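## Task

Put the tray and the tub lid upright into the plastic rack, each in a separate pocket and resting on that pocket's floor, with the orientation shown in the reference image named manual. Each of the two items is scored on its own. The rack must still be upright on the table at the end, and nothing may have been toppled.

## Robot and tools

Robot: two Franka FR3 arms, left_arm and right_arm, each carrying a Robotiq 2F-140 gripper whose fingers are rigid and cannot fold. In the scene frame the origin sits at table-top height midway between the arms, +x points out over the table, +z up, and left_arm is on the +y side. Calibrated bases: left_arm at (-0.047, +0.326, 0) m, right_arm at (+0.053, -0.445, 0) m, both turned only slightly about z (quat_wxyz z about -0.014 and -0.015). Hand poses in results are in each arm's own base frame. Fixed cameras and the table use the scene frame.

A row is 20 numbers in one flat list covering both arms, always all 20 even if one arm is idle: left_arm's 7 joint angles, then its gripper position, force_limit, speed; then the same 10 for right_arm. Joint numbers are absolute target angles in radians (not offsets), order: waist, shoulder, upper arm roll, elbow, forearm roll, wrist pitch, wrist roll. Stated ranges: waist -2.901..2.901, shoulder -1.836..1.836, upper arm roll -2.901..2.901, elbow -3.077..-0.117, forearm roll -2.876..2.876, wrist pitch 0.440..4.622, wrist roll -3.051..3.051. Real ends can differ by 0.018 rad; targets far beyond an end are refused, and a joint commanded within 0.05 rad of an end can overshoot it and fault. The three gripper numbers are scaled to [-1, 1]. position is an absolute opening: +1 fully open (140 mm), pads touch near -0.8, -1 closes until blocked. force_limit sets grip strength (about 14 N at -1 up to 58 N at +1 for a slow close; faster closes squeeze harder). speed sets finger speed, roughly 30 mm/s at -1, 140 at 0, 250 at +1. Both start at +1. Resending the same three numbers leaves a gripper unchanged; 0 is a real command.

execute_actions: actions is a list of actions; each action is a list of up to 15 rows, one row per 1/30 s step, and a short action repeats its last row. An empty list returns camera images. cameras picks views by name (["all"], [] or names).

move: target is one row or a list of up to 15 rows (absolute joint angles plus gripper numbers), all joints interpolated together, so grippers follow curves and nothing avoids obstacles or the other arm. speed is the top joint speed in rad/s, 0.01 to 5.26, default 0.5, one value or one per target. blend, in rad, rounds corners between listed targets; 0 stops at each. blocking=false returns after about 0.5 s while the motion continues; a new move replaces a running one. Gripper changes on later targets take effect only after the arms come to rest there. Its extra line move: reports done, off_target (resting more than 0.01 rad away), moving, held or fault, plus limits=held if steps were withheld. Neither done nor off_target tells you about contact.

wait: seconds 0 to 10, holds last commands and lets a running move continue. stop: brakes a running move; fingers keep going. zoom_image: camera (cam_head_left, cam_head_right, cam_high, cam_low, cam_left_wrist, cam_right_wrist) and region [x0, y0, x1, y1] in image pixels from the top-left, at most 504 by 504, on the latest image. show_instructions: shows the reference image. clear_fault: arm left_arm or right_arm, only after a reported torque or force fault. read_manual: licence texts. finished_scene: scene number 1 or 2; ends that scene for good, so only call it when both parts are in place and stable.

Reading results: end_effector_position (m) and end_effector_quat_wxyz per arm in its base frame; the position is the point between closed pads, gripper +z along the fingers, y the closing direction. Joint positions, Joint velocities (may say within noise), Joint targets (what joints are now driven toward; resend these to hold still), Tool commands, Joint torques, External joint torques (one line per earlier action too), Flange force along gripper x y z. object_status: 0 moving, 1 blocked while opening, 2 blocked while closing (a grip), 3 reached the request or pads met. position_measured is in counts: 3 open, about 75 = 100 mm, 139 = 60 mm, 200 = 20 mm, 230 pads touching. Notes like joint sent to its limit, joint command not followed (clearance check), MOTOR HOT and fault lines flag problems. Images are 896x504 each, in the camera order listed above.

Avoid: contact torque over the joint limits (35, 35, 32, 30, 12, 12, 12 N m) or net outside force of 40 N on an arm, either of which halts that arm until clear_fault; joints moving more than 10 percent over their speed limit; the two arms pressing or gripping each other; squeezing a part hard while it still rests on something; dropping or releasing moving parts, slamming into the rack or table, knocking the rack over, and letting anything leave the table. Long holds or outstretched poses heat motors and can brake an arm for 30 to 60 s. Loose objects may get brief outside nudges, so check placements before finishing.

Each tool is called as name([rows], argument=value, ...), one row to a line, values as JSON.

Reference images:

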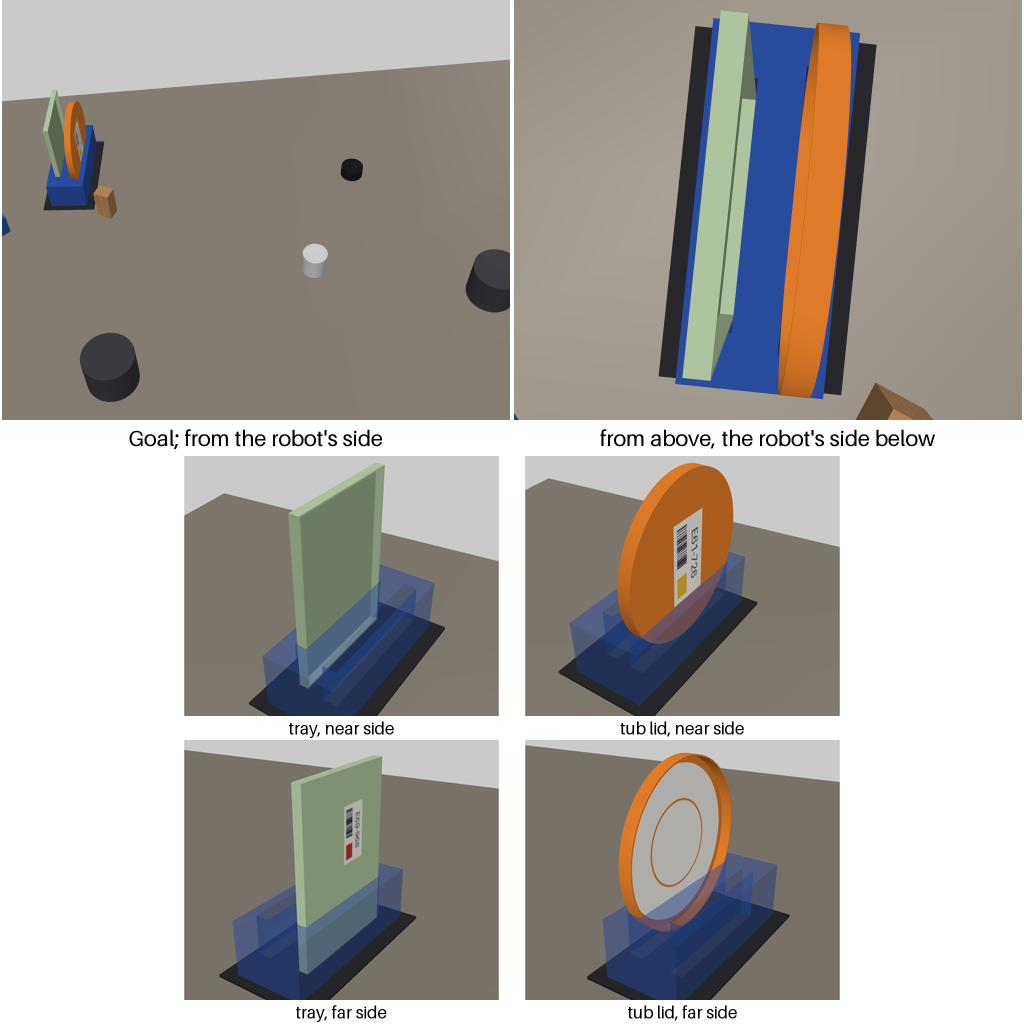

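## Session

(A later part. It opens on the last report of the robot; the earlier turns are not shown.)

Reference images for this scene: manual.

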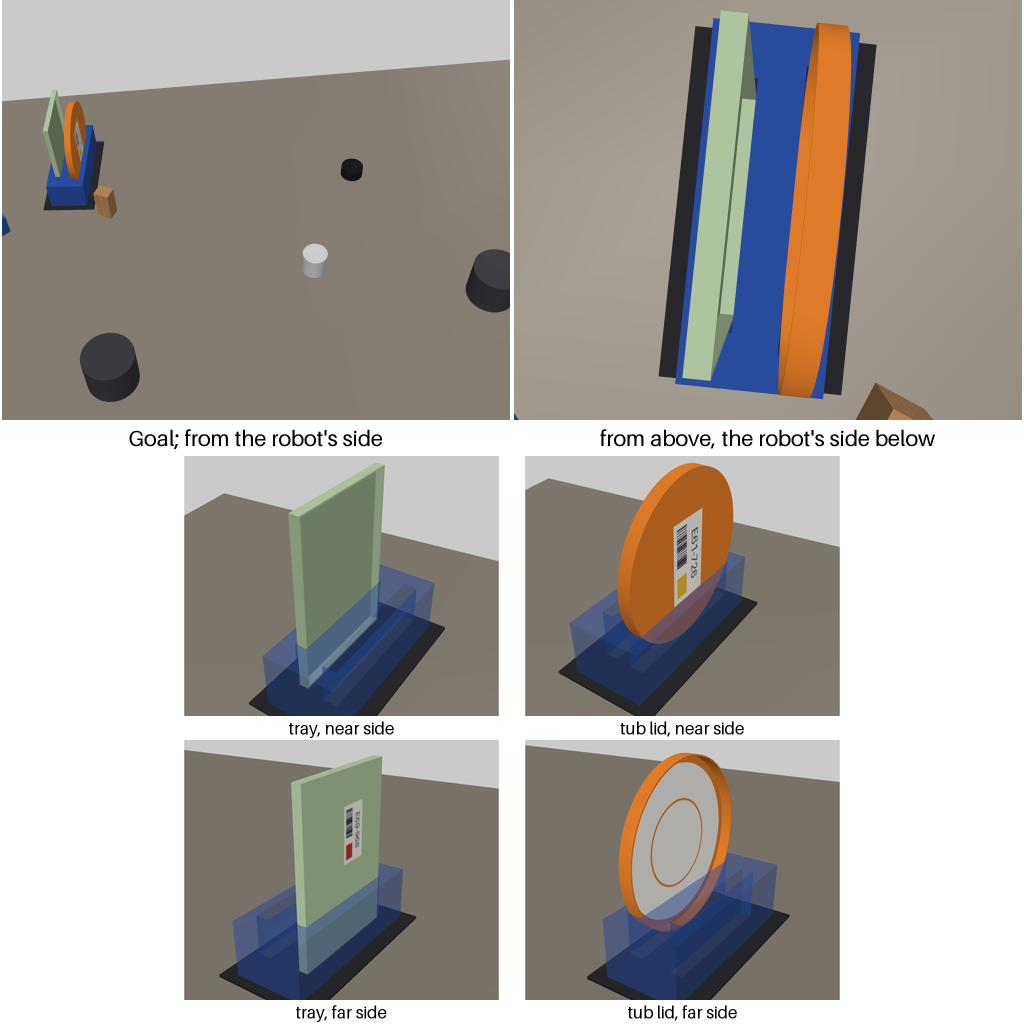

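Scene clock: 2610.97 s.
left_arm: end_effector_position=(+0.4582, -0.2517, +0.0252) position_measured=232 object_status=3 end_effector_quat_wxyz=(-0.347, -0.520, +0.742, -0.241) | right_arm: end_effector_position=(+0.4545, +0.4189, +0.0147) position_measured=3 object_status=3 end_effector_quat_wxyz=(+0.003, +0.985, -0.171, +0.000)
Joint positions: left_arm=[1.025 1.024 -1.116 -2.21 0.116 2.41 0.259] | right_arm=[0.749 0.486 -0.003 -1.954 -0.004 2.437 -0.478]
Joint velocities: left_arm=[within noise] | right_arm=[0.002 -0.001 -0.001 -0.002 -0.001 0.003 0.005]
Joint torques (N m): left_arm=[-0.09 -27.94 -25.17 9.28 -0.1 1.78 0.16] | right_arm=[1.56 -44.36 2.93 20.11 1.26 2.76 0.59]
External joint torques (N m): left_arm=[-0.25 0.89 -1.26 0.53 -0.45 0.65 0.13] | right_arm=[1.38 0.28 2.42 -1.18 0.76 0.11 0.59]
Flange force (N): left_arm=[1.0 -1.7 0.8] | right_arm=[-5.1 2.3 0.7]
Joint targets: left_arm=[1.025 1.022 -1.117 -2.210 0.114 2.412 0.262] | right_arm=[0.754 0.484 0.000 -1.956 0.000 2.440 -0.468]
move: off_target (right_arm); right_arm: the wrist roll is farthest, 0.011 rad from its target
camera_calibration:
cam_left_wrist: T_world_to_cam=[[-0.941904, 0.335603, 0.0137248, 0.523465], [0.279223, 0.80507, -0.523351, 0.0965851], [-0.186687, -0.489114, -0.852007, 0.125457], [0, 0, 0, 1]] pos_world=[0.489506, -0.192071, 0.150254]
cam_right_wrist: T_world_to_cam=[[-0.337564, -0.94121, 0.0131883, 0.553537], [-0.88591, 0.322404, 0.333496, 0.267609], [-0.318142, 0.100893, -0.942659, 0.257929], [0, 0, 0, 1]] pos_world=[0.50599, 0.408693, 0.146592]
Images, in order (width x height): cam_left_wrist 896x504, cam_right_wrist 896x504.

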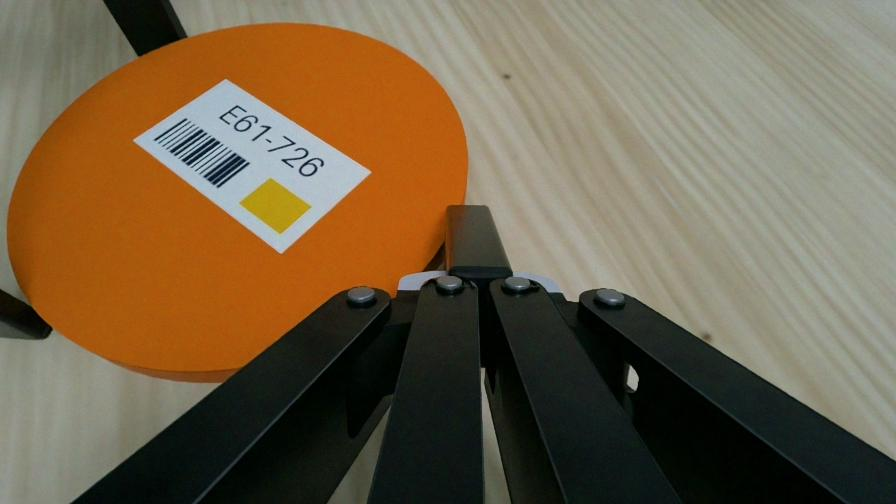

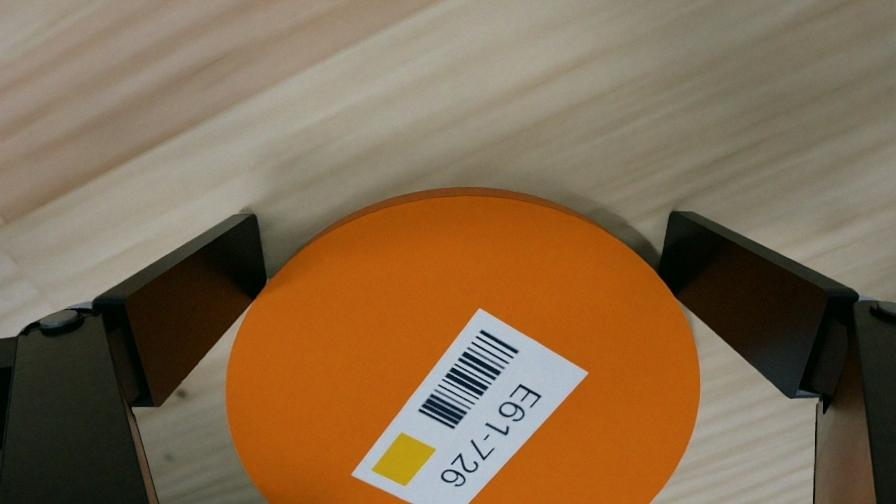

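move(target=[1.0356,1.0204,-1.1198,-2.2229,0.1166,2.4161,0.2618,-1,-1,-0.5,0.9454,0.3637,-0.1021,-2.0838,-0.3570,2.5115,-0.0873,1,0,0], speed=0.15, cameras=["cam_right_wrist"])

Scene clock: 2749.27 s.
left_arm: end_effector_position=(+0.4530, -0.2510, +0.0257) position_measured=232 object_status=3 end_effector_quat_wxyz=(-0.350, -0.520, +0.742, -0.240) | right_arm: end_effector_position=(+0.4462, +0.4203, +0.0505) position_measured=3 object_status=3 end_effector_quat_wxyz=(+0.028, +0.977, -0.171, +0.127)
Joint positions: left_arm=[1.036 1.022 -1.119 -2.223 0.116 2.408 0.259] | right_arm=[0.94 0.365 -0.106 -2.083 -0.356 2.505 -0.1]
Joint velocities: left_arm=[within noise] | right_arm=[0 0 -0.002 -0.001 0 0 0.006]
Joint torques (N m): left_arm=[-0.01 -27.58 -24.73 9.51 0.18 2.35 0.14] | right_arm=[2.27 -40.8 2.29 20.6 1.06 3.27 0.64]
External joint torques (N m): left_arm=[-0.05 0.91 -0.78 0.94 -0.16 1.24 0.12] | right_arm=[2.11 -0.27 3.03 -0.32 0.46 0.71 0.64]
Flange force (N): left_arm=[-0.2 -2.3 2.3] | right_arm=[-5.2 0.6 -0.7]
Joint targets: left_arm=[1.036 1.020 -1.120 -2.223 0.117 2.416 0.262] | right_arm=[0.945 0.364 -0.102 -2.084 -0.357 2.511 -0.087]
move: off_target (right_arm); right_arm: the wrist roll is farthest, 0.013 rad from its target
camera_calibration:
cam_right_wrist: T_world_to_cam=[[-0.34437, -0.93866, 0.0180585, 0.553322], [-0.935282, 0.344675, 0.0802944, 0.273401], [-0.0815934, 0.0107612, -0.996608, 0.223893], [0, 0, 0, 1]] pos_world=[0.464523, 0.422738, 0.191189]
Images, in order (width x height): cam_right_wrist 896x504.

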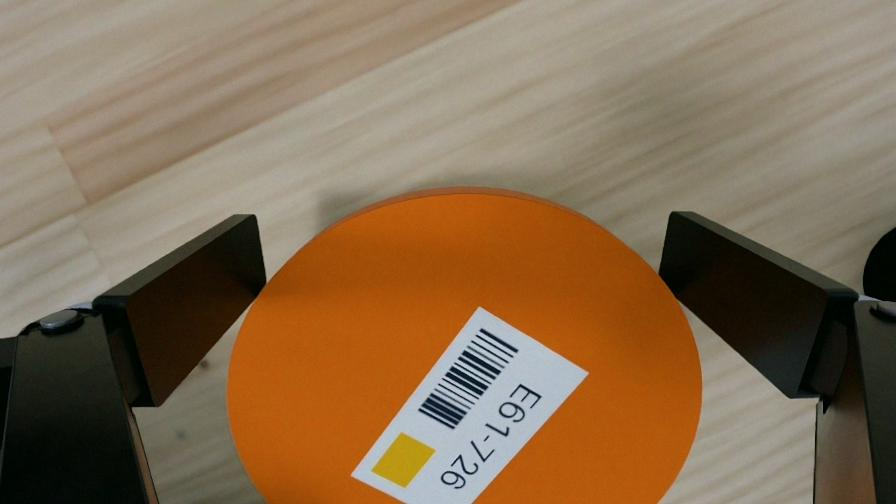

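move(target=[1.0451,1.0186,-1.1227,-2.2343,0.1194,2.4195,0.2618,-1,-1,-0.5,1.3080,0.3082,-0.3485,-2.1450,-0.6672,2.4544,0.2793,1,0,0], speed=0.2, cameras=["cam_right_wrist","cam_low"])

Scene clock: 2796.40 s.
left_arm: end_effector_position=(+0.4490, -0.2501, +0.0256) position_measured=232 object_status=3 end_effector_quat_wxyz=(-0.351, -0.520, +0.741, -0.239) | right_arm: end_effector_position=(+0.4309, +0.4258, +0.0851) position_measured=3 object_status=3 end_effector_quat_wxyz=(+0.052, +0.951, -0.167, +0.255)
Joint positions: left_arm=[1.045 1.02 -1.122 -2.235 0.117 2.41 0.259] | right_arm=[1.301 0.309 -0.353 -2.145 -0.666 2.447 0.265]
Joint velocities: left_arm=[within noise] | right_arm=[0 0 0 -0.001 0.001 -0.001 0.006]
Joint torques (N m): left_arm=[0.16 -27.36 -24.81 9.61 0.71 2.56 0.12] | right_arm=[2.78 -36.73 0.67 20.37 1.11 2.97 0.83]
External joint torques (N m): left_arm=[0.1 0.87 -0.96 1.13 0.36 1.47 0.09] | right_arm=[2.72 0.21 3.73 -0.3 0.6 1.12 0.82]
Flange force (N): left_arm=[-0.3 -2.2 2.4] | right_arm=[-6.4 -0.5 -0.8]
Joint targets: left_arm=[1.045 1.019 -1.123 -2.234 0.119 2.420 0.262] | right_arm=[1.308 0.308 -0.349 -2.145 -0.667 2.454 0.279]
move: off_target (right_arm); right_arm: the wrist roll is farthest, 0.014 rad from its target
camera_calibration:
cam_right_wrist: T_world_to_cam=[[-0.349354, -0.936789, 0.0194296, 0.553798], [-0.922262, 0.340126, -0.183702, 0.273131], [0.165481, -0.0820961, -0.98279, 0.189057], [0, 0, 0, 1]] pos_world=[0.414085, 0.441414, 0.225218]
Images, in order (width x height): cam_low 896x504, cam_right_wrist 896x504.

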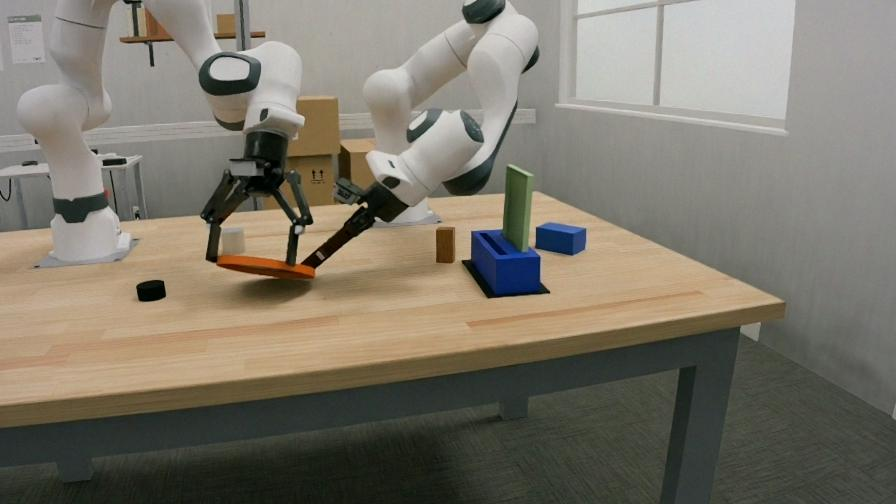

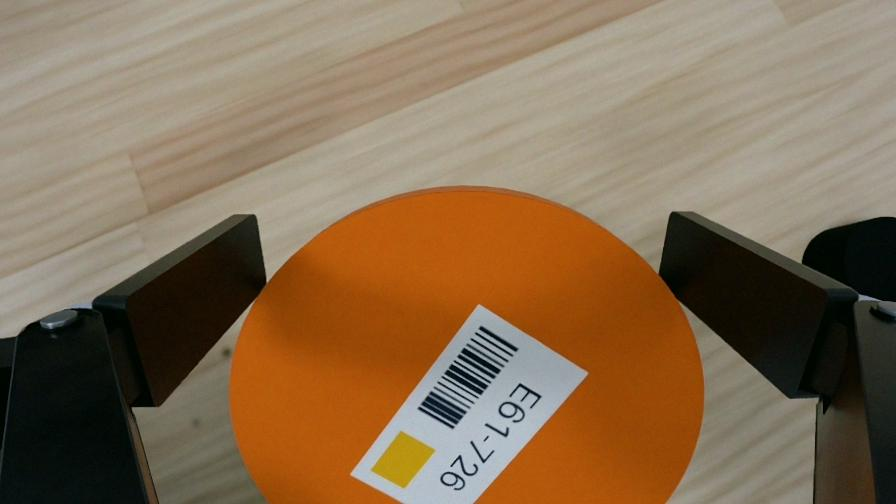

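move(target=[1.0533,1.0170,-1.1251,-2.2443,0.1218,2.4225,0.2618,-1,-1,-0.5,1.3100,0.2955,-0.1777,-2.1400,-0.9875,2.2149,0.6283,1,0,0], speed=0.2, cameras=["cam_right_wrist","cam_low"])

Scene clock: 2811.63 s.
left_arm: end_effector_position=(+0.4462, -0.2485, +0.0251) position_measured=232 object_status=3 end_effector_quat_wxyz=(-0.351, -0.520, +0.741, -0.239) | right_arm: end_effector_position=(+0.4066, +0.4352, +0.1143) position_measured=3 object_status=3 end_effector_quat_wxyz=(+0.074, +0.909, -0.161, +0.378)
Joint positions: left_arm=[1.054 1.018 -1.124 -2.246 0.12 2.415 0.259] | right_arm=[1.306 0.294 -0.183 -2.14 -0.986 2.206 0.615]
Joint velocities: left_arm=[within noise] | right_arm=[0 0 0 -0.001 0 -0.001 0.005]
Joint torques (N m): left_arm=[-0.45 -26.83 -25.24 9.21 0.54 2.29 0.12] | right_arm=[1.37 -36.85 1.24 19.98 0.38 2.1 0.72]
External joint torques (N m): left_arm=[-0.59 1.11 -1.55 0.76 0.18 1.19 0.1] | right_arm=[1.37 0.6 2.89 -0.36 0.44 1.39 0.7]
Flange force (N): left_arm=[0.8 -2.8 2.7] | right_arm=[-4.6 0.3 0.1]
Joint targets: left_arm=[1.053 1.017 -1.125 -2.244 0.122 2.422 0.262] | right_arm=[1.310 0.295 -0.178 -2.140 -0.988 2.215 0.628]
move: off_target (right_arm); right_arm: the wrist roll is farthest, 0.013 rad from its target
camera_calibration:
cam_right_wrist: T_world_to_cam=[[-0.353927, -0.935099, 0.0180489, 0.55481], [-0.845243, 0.311537, -0.434177, 0.262695], [0.400375, -0.168923, -0.900647, 0.155454], [0, 0, 0, 1]] pos_world=[0.356163, 0.463222, 0.244052]
Images, in order (width x height): cam_low 896x504, cam_right_wrist 896x504.

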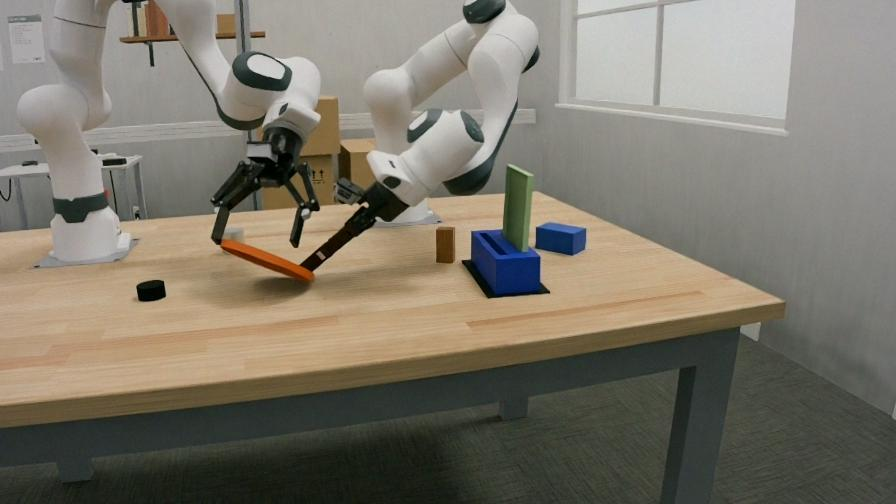

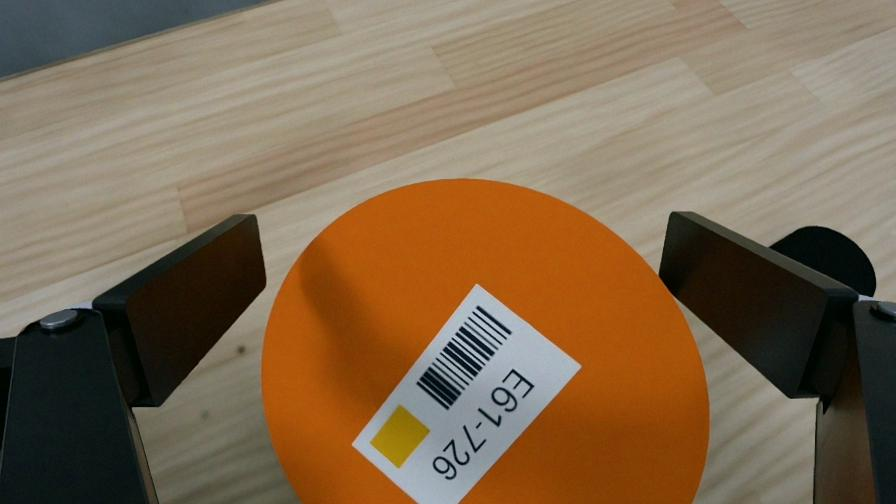

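move(target=[1.0533,1.0170,-1.1251,-2.2443,0.1218,2.4225,0.2618,-1,-1,-0.5,1.3408,0.3131,-0.3900,-2.1630,-0.6634,2.4784,0.2793,1,0,0], speed=0.2, cameras=["cam_right_wrist","cam_low","cam_left_wrist"])

Scene clock: 2975.83 s.
left_arm: end_effector_position=(+0.4477, -0.2489, +0.0256) position_measured=232 object_status=3 end_effector_quat_wxyz=(-0.349, -0.521, +0.741, -0.241) | right_arm: end_effector_position=(+0.4282, +0.4251, +0.0811) position_measured=3 object_status=3 end_effector_quat_wxyz=(+0.046, +0.950, -0.171, +0.257)
Joint positions: left_arm=[1.054 1.018 -1.125 -2.246 0.12 2.419 0.259] | right_arm=[1.338 0.311 -0.39 -2.163 -0.668 2.472 0.285]
Joint velocities: left_arm=[within noise] | right_arm=[-0.001 0 -0.001 0 -0.001 0.002 -0.006]
Joint torques (N m): left_arm=[0.07 -26.77 -24.02 8.98 0.57 1.66 0.18] | right_arm=[0.48 -35.74 -2.33 19.83 1.22 2.51 0]
External joint torques (N m): left_arm=[-0.22 1.28 -0.37 0.43 0.19 0.52 0.15] | right_arm=[0.44 0.6 1.07 -0.61 0.68 0.66 -0.01]
Flange force (N): left_arm=[-1.4 -2.4 2.2] | right_arm=[-1.4 -0.7 1.6]
Joint targets: left_arm=[1.053 1.017 -1.125 -2.244 0.122 2.422 0.262] | right_arm=[1.341 0.313 -0.390 -2.163 -0.663 2.478 0.279]
move: done
camera_calibration:
cam_left_wrist: T_world_to_cam=[[-0.942177, 0.334689, 0.0168769, 0.512391], [0.276364, 0.804498, -0.525744, 0.0986436], [-0.189538, -0.49068, -0.850475, 0.126102], [0, 0, 0, 1]] pos_world=[0.479403, -0.188974, 0.150461]
cam_right_wrist: T_world_to_cam=[[-0.353263, -0.935499, 0.00688658, 0.554472], [-0.919823, 0.345982, -0.184991, 0.266809], [0.170676, -0.0716848, -0.982716, 0.178764], [0, 0, 0, 1]] pos_world=[0.410781, 0.439211, 0.221213]
Images, in order (width x height): cam_low 896x504, cam_left_wrist 896x504, cam_right_wrist 896x504.

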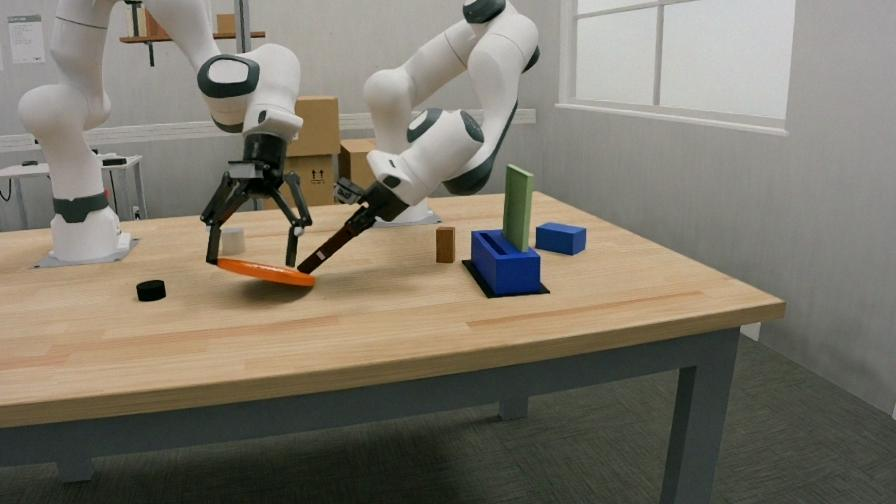

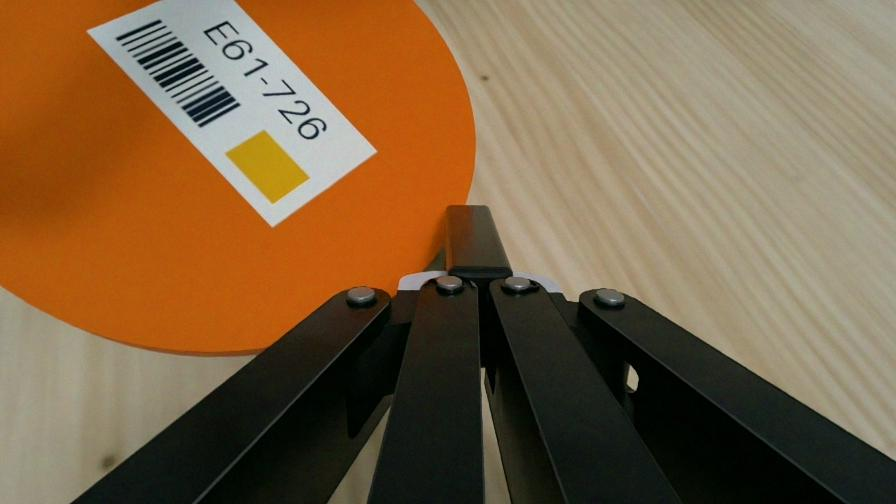

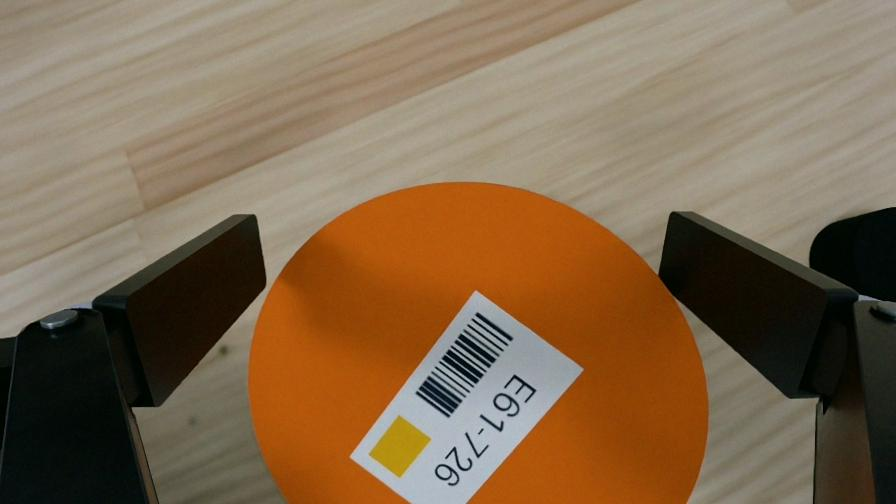

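move(target=[1.0533,1.0170,-1.1251,-2.2443,0.1218,2.4225,0.2618,-1,-1,-0.5,1.4318,0.3171,-0.4679,-2.1822,-0.6361,2.4925,0.2793,1,0,0], speed=0.1, cameras=["cam_right_wrist","cam_low","cam_left_wrist"])

Scene clock: 2997.77 s.
left_arm: end_effector_position=(+0.4477, -0.2489, +0.0256) position_measured=232 object_status=3 end_effector_quat_wxyz=(-0.349, -0.521, +0.741, -0.241) | right_arm: end_effector_position=(+0.4206, +0.4213, +0.0773) position_measured=3 object_status=3 end_effector_quat_wxyz=(+0.051, +0.950, -0.170, +0.257)
Joint positions: left_arm=[1.054 1.018 -1.125 -2.246 0.12 2.419 0.259] | right_arm=[1.427 0.315 -0.47 -2.183 -0.643 2.481 0.28]
Joint torques (N m): left_arm=[-0.44 -26.78 -24.58 9 0.55 1.7 0.18] | right_arm=[2.19 -34.94 -2.22 20.35 1.57 3.29 0.02]
External joint torques (N m): left_arm=[-0.52 1.09 -0.91 0.61 0.18 0.6 0.16] | right_arm=[2.01 0.45 1.82 -0.01 1.02 1.42 0]
Flange force (N): left_arm=[-0.5 -3.1 2.0] | right_arm=[-3.2 -2.7 1.9]
Joint targets: left_arm=[1.053 1.017 -1.125 -2.244 0.122 2.422 0.262] | right_arm=[1.432 0.317 -0.468 -2.182 -0.636 2.492 0.279]
move: off_target (right_arm); right_arm: the wrist pitch is farthest, 0.011 rad from its target
camera_calibration:
cam_left_wrist: T_world_to_cam=[[-0.942204, 0.334613, 0.0169253, 0.512382], [0.276275, 0.80453, -0.525742, 0.0986918], [-0.189537, -0.49068, -0.850476, 0.126102], [0, 0, 0, 1]] pos_world=[0.479403, -0.188974, 0.150461]
cam_right_wrist: T_world_to_cam=[[-0.354721, -0.934843, 0.0155408, 0.5478], [-0.919409, 0.345748, -0.187469, 0.260471], [0.169881, -0.0807876, -0.982148, 0.180221], [0, 0, 0, 1]] pos_world=[0.403179, 0.436609, 0.217321]
Images, in order (width x height): cam_low 896x504, cam_left_wrist 896x504, cam_right_wrist 896x504.

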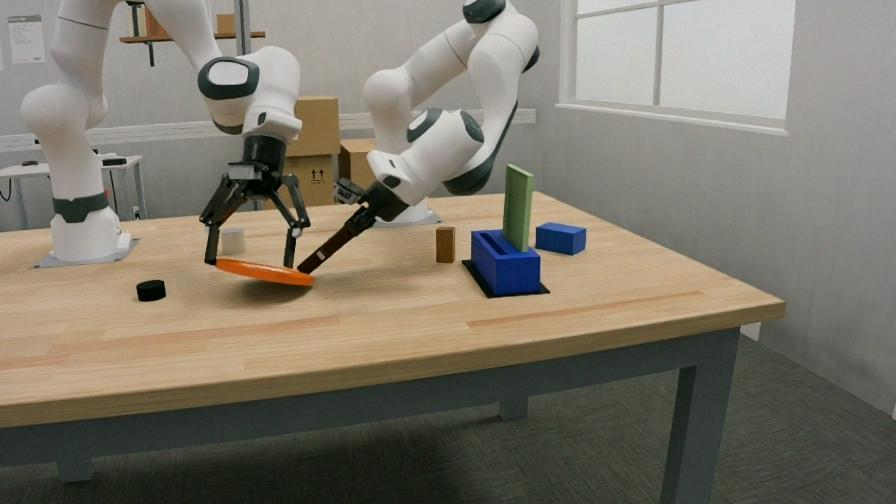

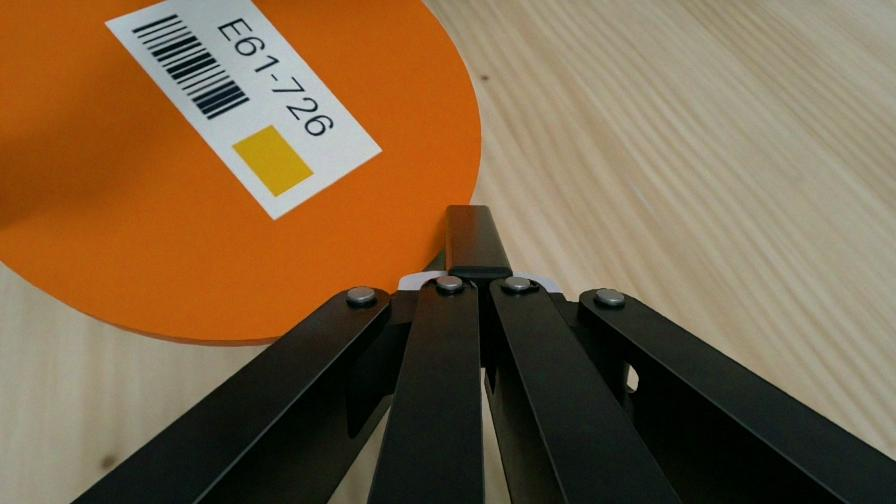

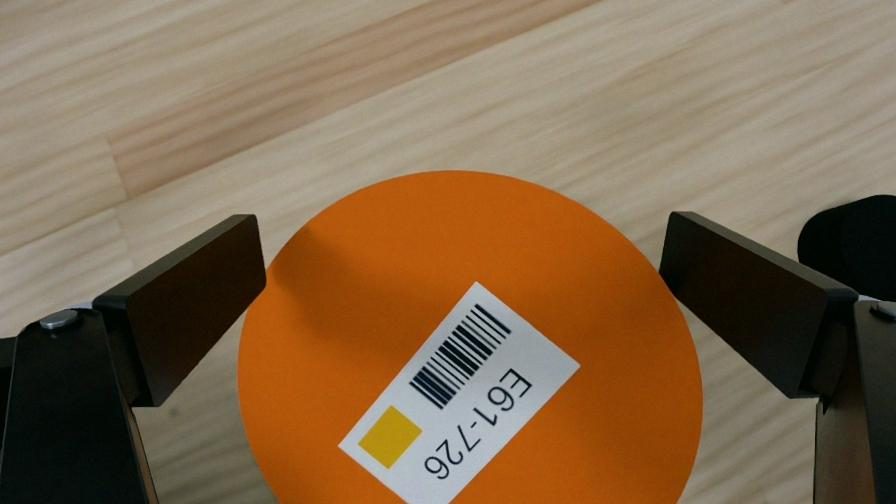

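zoom_image(camera="cam_right_wrist", region=[180, 190, 380, 350])

zoom_image(camera="cam_right_wrist", region=[580, 190, 780, 350])

zoom_image(camera="cam_low", region=[180, 200, 380, 300])

Scaled by 2.520 from the camera's 896x504 image, which has a finer 1280x720 frame.

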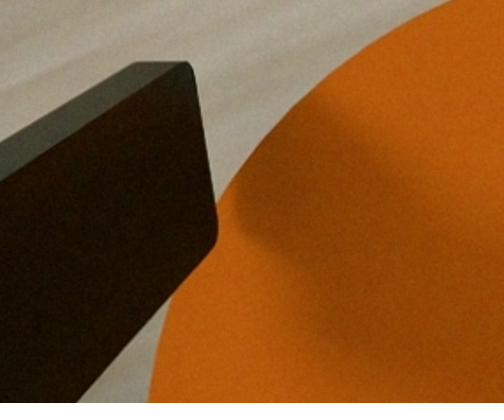

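Scaled by 2.520 from the camera's 896x504 image, which has a finer 1280x720 frame.

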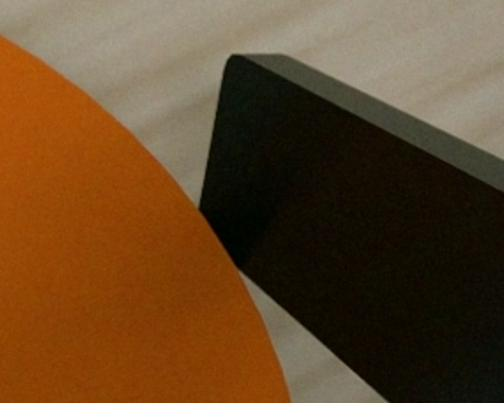

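Scaled by 2.520 from the camera's 896x504 image, which has a finer 1280x720 frame.

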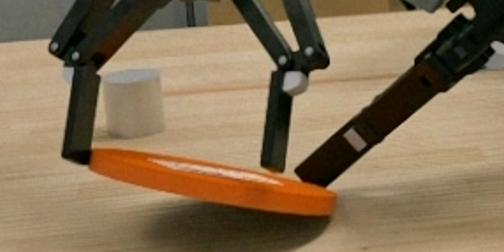

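move([
  [1.0533,1.0170,-1.1251,-2.2443,0.1218,2.4225,0.2618,-1,-1,-0.5,0.9454,0.3637,-0.1021,-2.0838,-0.3570,2.5115,-0.0873,1,0,0],
  [1.0533,1.0170,-1.1251,-2.2443,0.1218,2.4225,0.2618,-1,-1,-0.5,0.7371,0.4932,0,-1.9333,0,2.4265,-0.4847,1,0,0],
  [1.1083,1.0063,-1.1411,-2.3113,0.1378,2.4425,0.2618,-1,-1,-0.5,0.7371,0.4932,0,-1.9333,0,2.4265,-0.4847,1,0,0],
  [1.0487,0.9799,-1.1414,-2.3600,0.0841,2.5254,0.2618,-1,-1,-0.5,0.7371,0.4932,0,-1.9333,0,2.4265,-0.4847,1,0,0],
], speed=[0.25,0.2,0.2,0.2], cameras=["cam_right_wrist","cam_low","cam_left_wrist"])

Scene clock: 3106.37 s.
left_arm: end_effector_position=(+0.4147, -0.2755, +0.0251) position_measured=232 object_status=3 end_effector_quat_wxyz=(-0.347, -0.519, +0.743, -0.242) | right_arm: end_effector_position=(+0.4641, +0.4197, +0.0196) position_measured=3 object_status=3 end_effector_quat_wxyz=(-0.001, +0.985, -0.175, +0.003)
Joint positions: left_arm=[1.049 0.982 -1.142 -2.359 0.087 2.522 0.259] | right_arm=[0.738 0.49 -0.002 -1.934 -0.004 2.429 -0.479]
Joint velocities: left_arm=[0 0 -0.001 0.001 -0.001 0.005 0] | right_arm=[within noise]
Joint torques (N m): left_arm=[0.42 -25.12 -22.69 7.81 0.17 1.51 0.18] | right_arm=[-0.94 -43.9 1.14 21.13 0.93 2.22 -0.06]
External joint torques (N m): left_arm=[0.27 0.32 -0.21 -0.17 -0.44 0.38 0.15] | right_arm=[-1 0.82 0.7 -0.27 0.41 -0.44 -0.06]
Flange force (N): left_arm=[0.7 1.6 0.1] | right_arm=[1.9 -0.8 0.7]
Joint targets: left_arm=[1.049 0.980 -1.141 -2.360 0.084 2.525 0.262] | right_arm=[0.737 0.493 0.000 -1.933 0.000 2.426 -0.485]
move: done
camera_calibration:
cam_left_wrist: T_world_to_cam=[[-0.941383, 0.337129, 0.0119394, 0.490684], [0.281224, 0.80384, -0.52417, 0.126672], [-0.18631, -0.490087, -0.85153, 0.10524], [0, 0, 0, 1]] pos_world=[0.445905, -0.215671, 0.150154]
cam_right_wrist: T_world_to_cam=[[-0.34605, -0.9382, 0.0054677, 0.560242], [-0.884999, 0.328351, 0.330094, 0.271395], [-0.31149, 0.10939, -0.943932, 0.258854], [0, 0, 0, 1]] pos_world=[0.514686, 0.40819, 0.151692]
Images, in order (width x height): cam_low 896x504, cam_left_wrist 896x504, cam_right_wrist 896x504.

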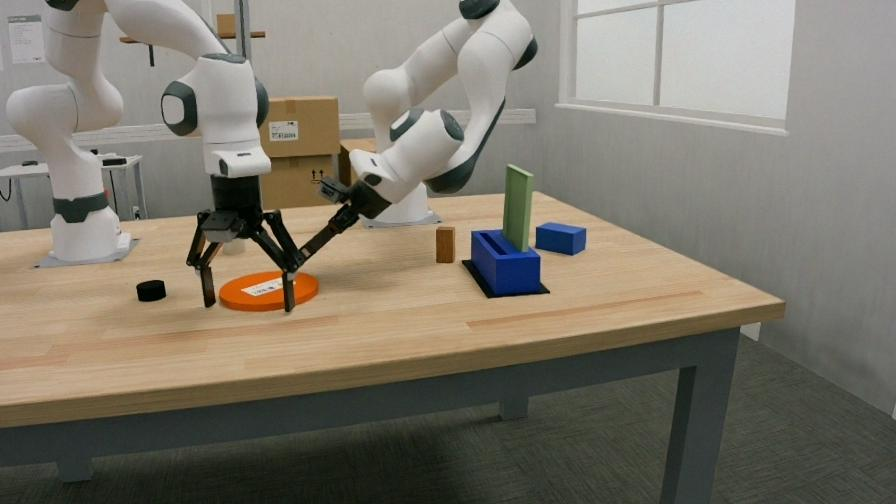

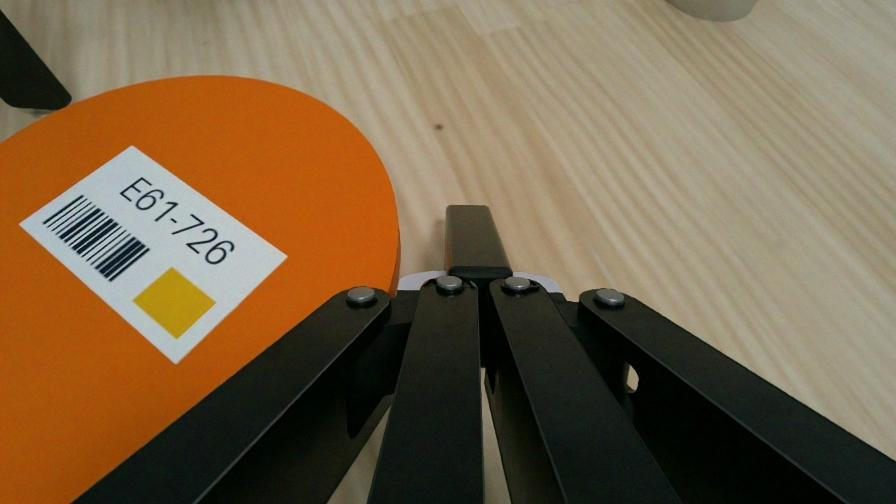

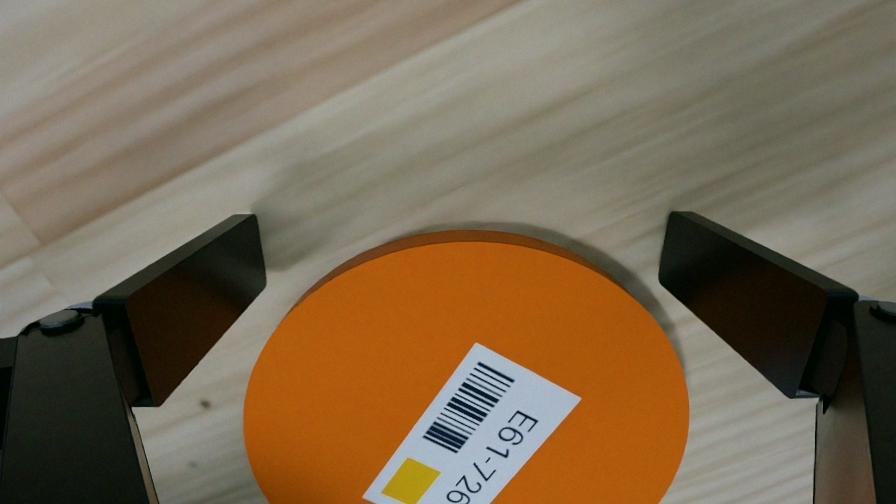

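move([
  [0.9929,0.9896,-1.1226,-2.2932,0.0681,2.5046,0.2618,-1,-1,-0.5,0.7371,0.4932,0,-1.9333,0,2.4265,-0.4847,1,0,0],
  [0.9929,0.9896,-1.1226,-2.2932,0.0681,2.5046,0.2618,-1,-1,-0.5,0.7773,0.4650,0,-1.9993,0,2.4642,-0.4445,1,0,0],
], speed=[0.1,0.1], cameras=["cam_right_wrist","cam_left_wrist"])

Scene clock: 3143.30 s.
left_arm: end_effector_position=(+0.4260, -0.2846, +0.0248) position_measured=232 object_status=3 end_effector_quat_wxyz=(-0.352, -0.515, +0.745, -0.236) | right_arm: end_effector_position=(+0.4446, +0.4233, +0.0155) position_measured=3 object_status=3 end_effector_quat_wxyz=(-0.003, +0.984, -0.176, +0.006)
Joint positions: left_arm=[0.991 0.989 -1.124 -2.298 0.07 2.493 0.259] | right_arm=[0.769 0.465 -0.007 -1.993 -0.004 2.47 -0.45]
Joint velocities: left_arm=[within noise] | right_arm=[0 0 0 -0.002 0 0.001 0.006]
Joint torques (N m): left_arm=[1.75 -26.42 -22.11 12.24 0.44 3.2 0.19] | right_arm=[3.81 -42.55 5.02 18.24 1.36 1.41 0.25]
External joint torques (N m): left_arm=[1.62 0.54 0.83 3.77 -0.1 2.09 0.16] | right_arm=[3.64 1.14 4.58 -2.77 0.87 -1.26 0.25]
Flange force (N): left_arm=[-5.1 -7.4 1.8] | right_arm=[-8.7 2.9 -0.4]
Joint targets: left_arm=[0.993 0.990 -1.123 -2.293 0.068 2.505 0.262] | right_arm=[0.777 0.465 0.000 -1.999 0.000 2.464 -0.445]
move: off_target (left_arm); left_arm: the wrist pitch is farthest, 0.012 rad from its target
camera_calibration:
cam_left_wrist: T_world_to_cam=[[-0.936416, 0.350266, 0.020943, 0.505781], [0.287577, 0.800279, -0.526168, 0.126992], [-0.201059, -0.486689, -0.850123, 0.109794], [0, 0, 0, 1]] pos_world=[0.459177, -0.225352, 0.149565]
cam_right_wrist: T_world_to_cam=[[-0.348069, -0.937469, -0.000783239, 0.557641], [-0.886514, 0.328878, 0.325473, 0.254827], [-0.304863, 0.113981, -0.945551, 0.243663], [0, 0, 0, 1]] pos_world=[0.494289, 0.411191, 0.147893]
Images, in order (width x height): cam_left_wrist 896x504, cam_right_wrist 896x504.

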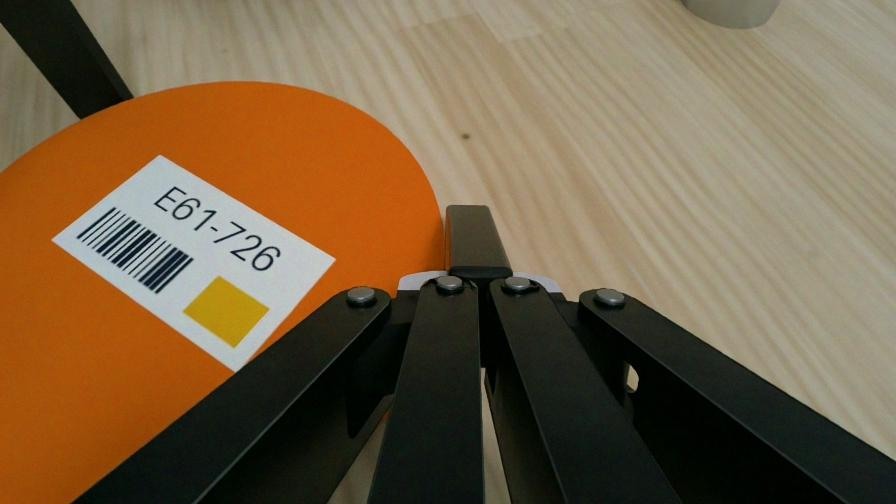

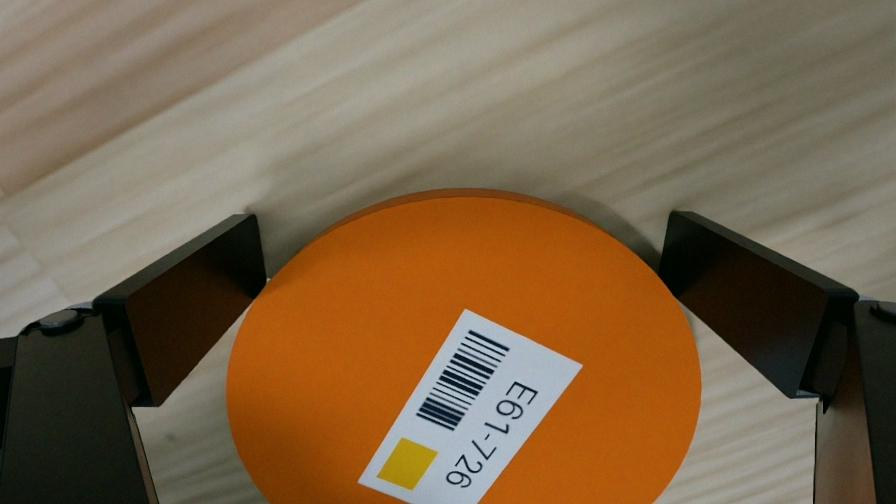

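move(target=[1.0029,0.9879,-1.1260,-2.3052,0.0710,2.5083,0.2618,-1,-1,-0.5,1.0469,0.3600,-0.1848,-2.1132,-0.3205,2.5330,-0.0873,1,0,0], speed=0.15, cameras=["cam_right_wrist","cam_left_wrist","cam_low"])

Scene clock: 3266.63 s.
left_arm: end_effector_position=(+0.4203, -0.2839, +0.0244) position_measured=232 object_status=3 end_effector_quat_wxyz=(-0.356, -0.515, +0.744, -0.235) | right_arm: end_effector_position=(+0.4362, +0.4251, +0.0487) position_measured=3 object_status=3 end_effector_quat_wxyz=(+0.022, +0.976, -0.175, +0.130)
Joint positions: left_arm=[0.999 0.989 -1.125 -2.311 0.07 2.492 0.259] | right_arm=[1.039 0.36 -0.191 -2.109 -0.319 2.534 -0.096]
Joint velocities: left_arm=[within noise] | right_arm=[0 0.001 -0.002 0 0.001 0 0.005]
Joint torques (N m): left_arm=[2.1 -26.34 -23.15 12.49 0.71 3.76 0.2] | right_arm=[3.42 -38.88 2.56 18.69 1.14 2.4 0.4]
External joint torques (N m): left_arm=[1.94 0.29 -0.4 4.22 0.18 2.68 0.17] | right_arm=[3.34 1.2 4.32 -2.17 0.52 -0.2 0.39]
Flange force (N): left_arm=[-2.9 -6.3 0.6] | right_arm=[-7.9 1.8 -0.3]
Joint targets: left_arm=[1.003 0.988 -1.126 -2.305 0.071 2.508 0.262] | right_arm=[1.047 0.360 -0.185 -2.113 -0.321 2.533 -0.087]
move: off_target (left_arm); left_arm: the wrist pitch is farthest, 0.017 rad from its target
camera_calibration:
cam_left_wrist: T_world_to_cam=[[-0.935582, 0.35206, 0.0271965, 0.500291], [0.285178, 0.798769, -0.529756, 0.128601], [-0.20823, -0.487874, -0.847714, 0.111307], [0, 0, 0, 1]] pos_world=[0.454566, -0.224551, 0.148877]
cam_right_wrist: T_world_to_cam=[[-0.349605, -0.936882, 0.00537974, 0.556586], [-0.933948, 0.348954, 0.0772798, 0.260282], [-0.0742793, 0.021993, -0.996995, 0.213335], [0, 0, 0, 1]] pos_world=[0.453521, 0.425937, 0.189585]
Images, in order (width x height): cam_low 896x504, cam_left_wrist 896x504, cam_right_wrist 896x504.

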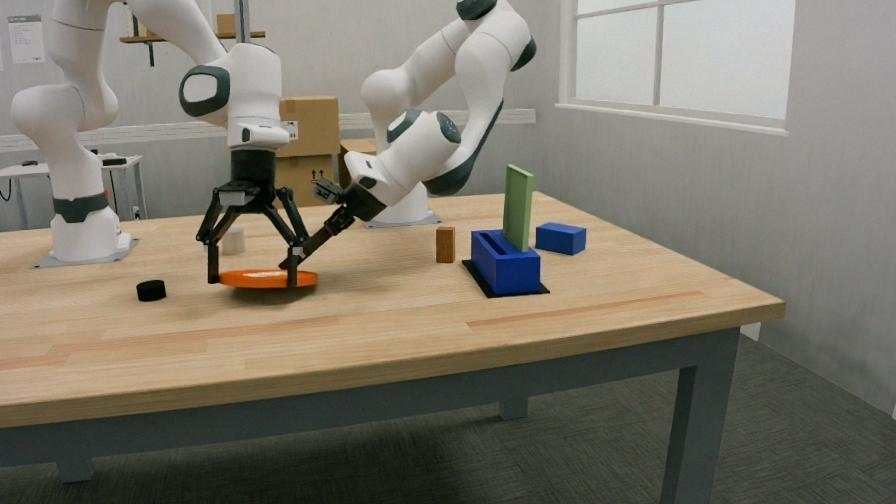

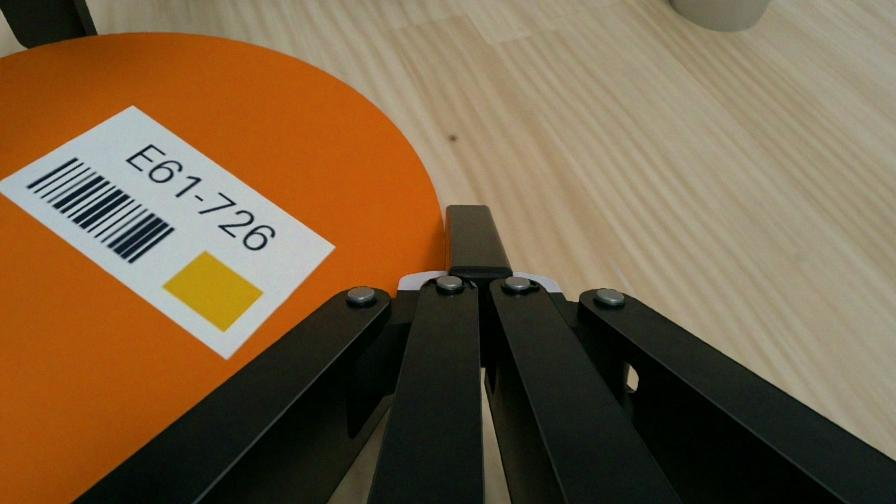

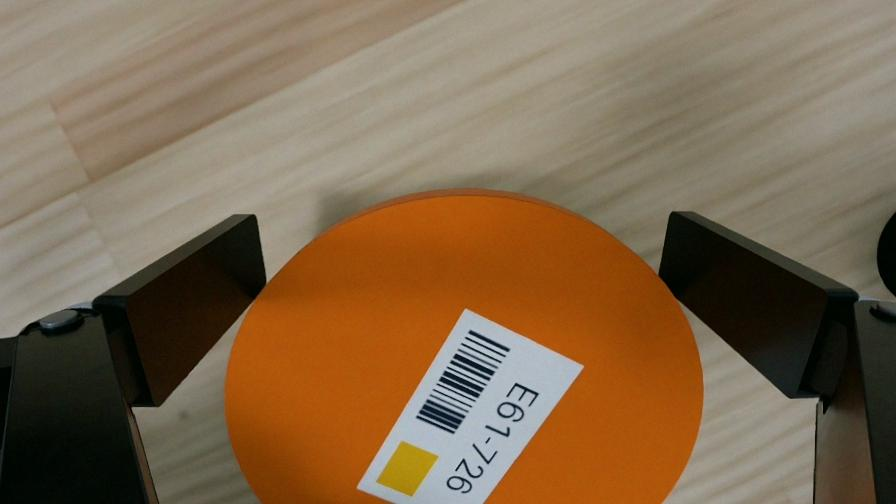

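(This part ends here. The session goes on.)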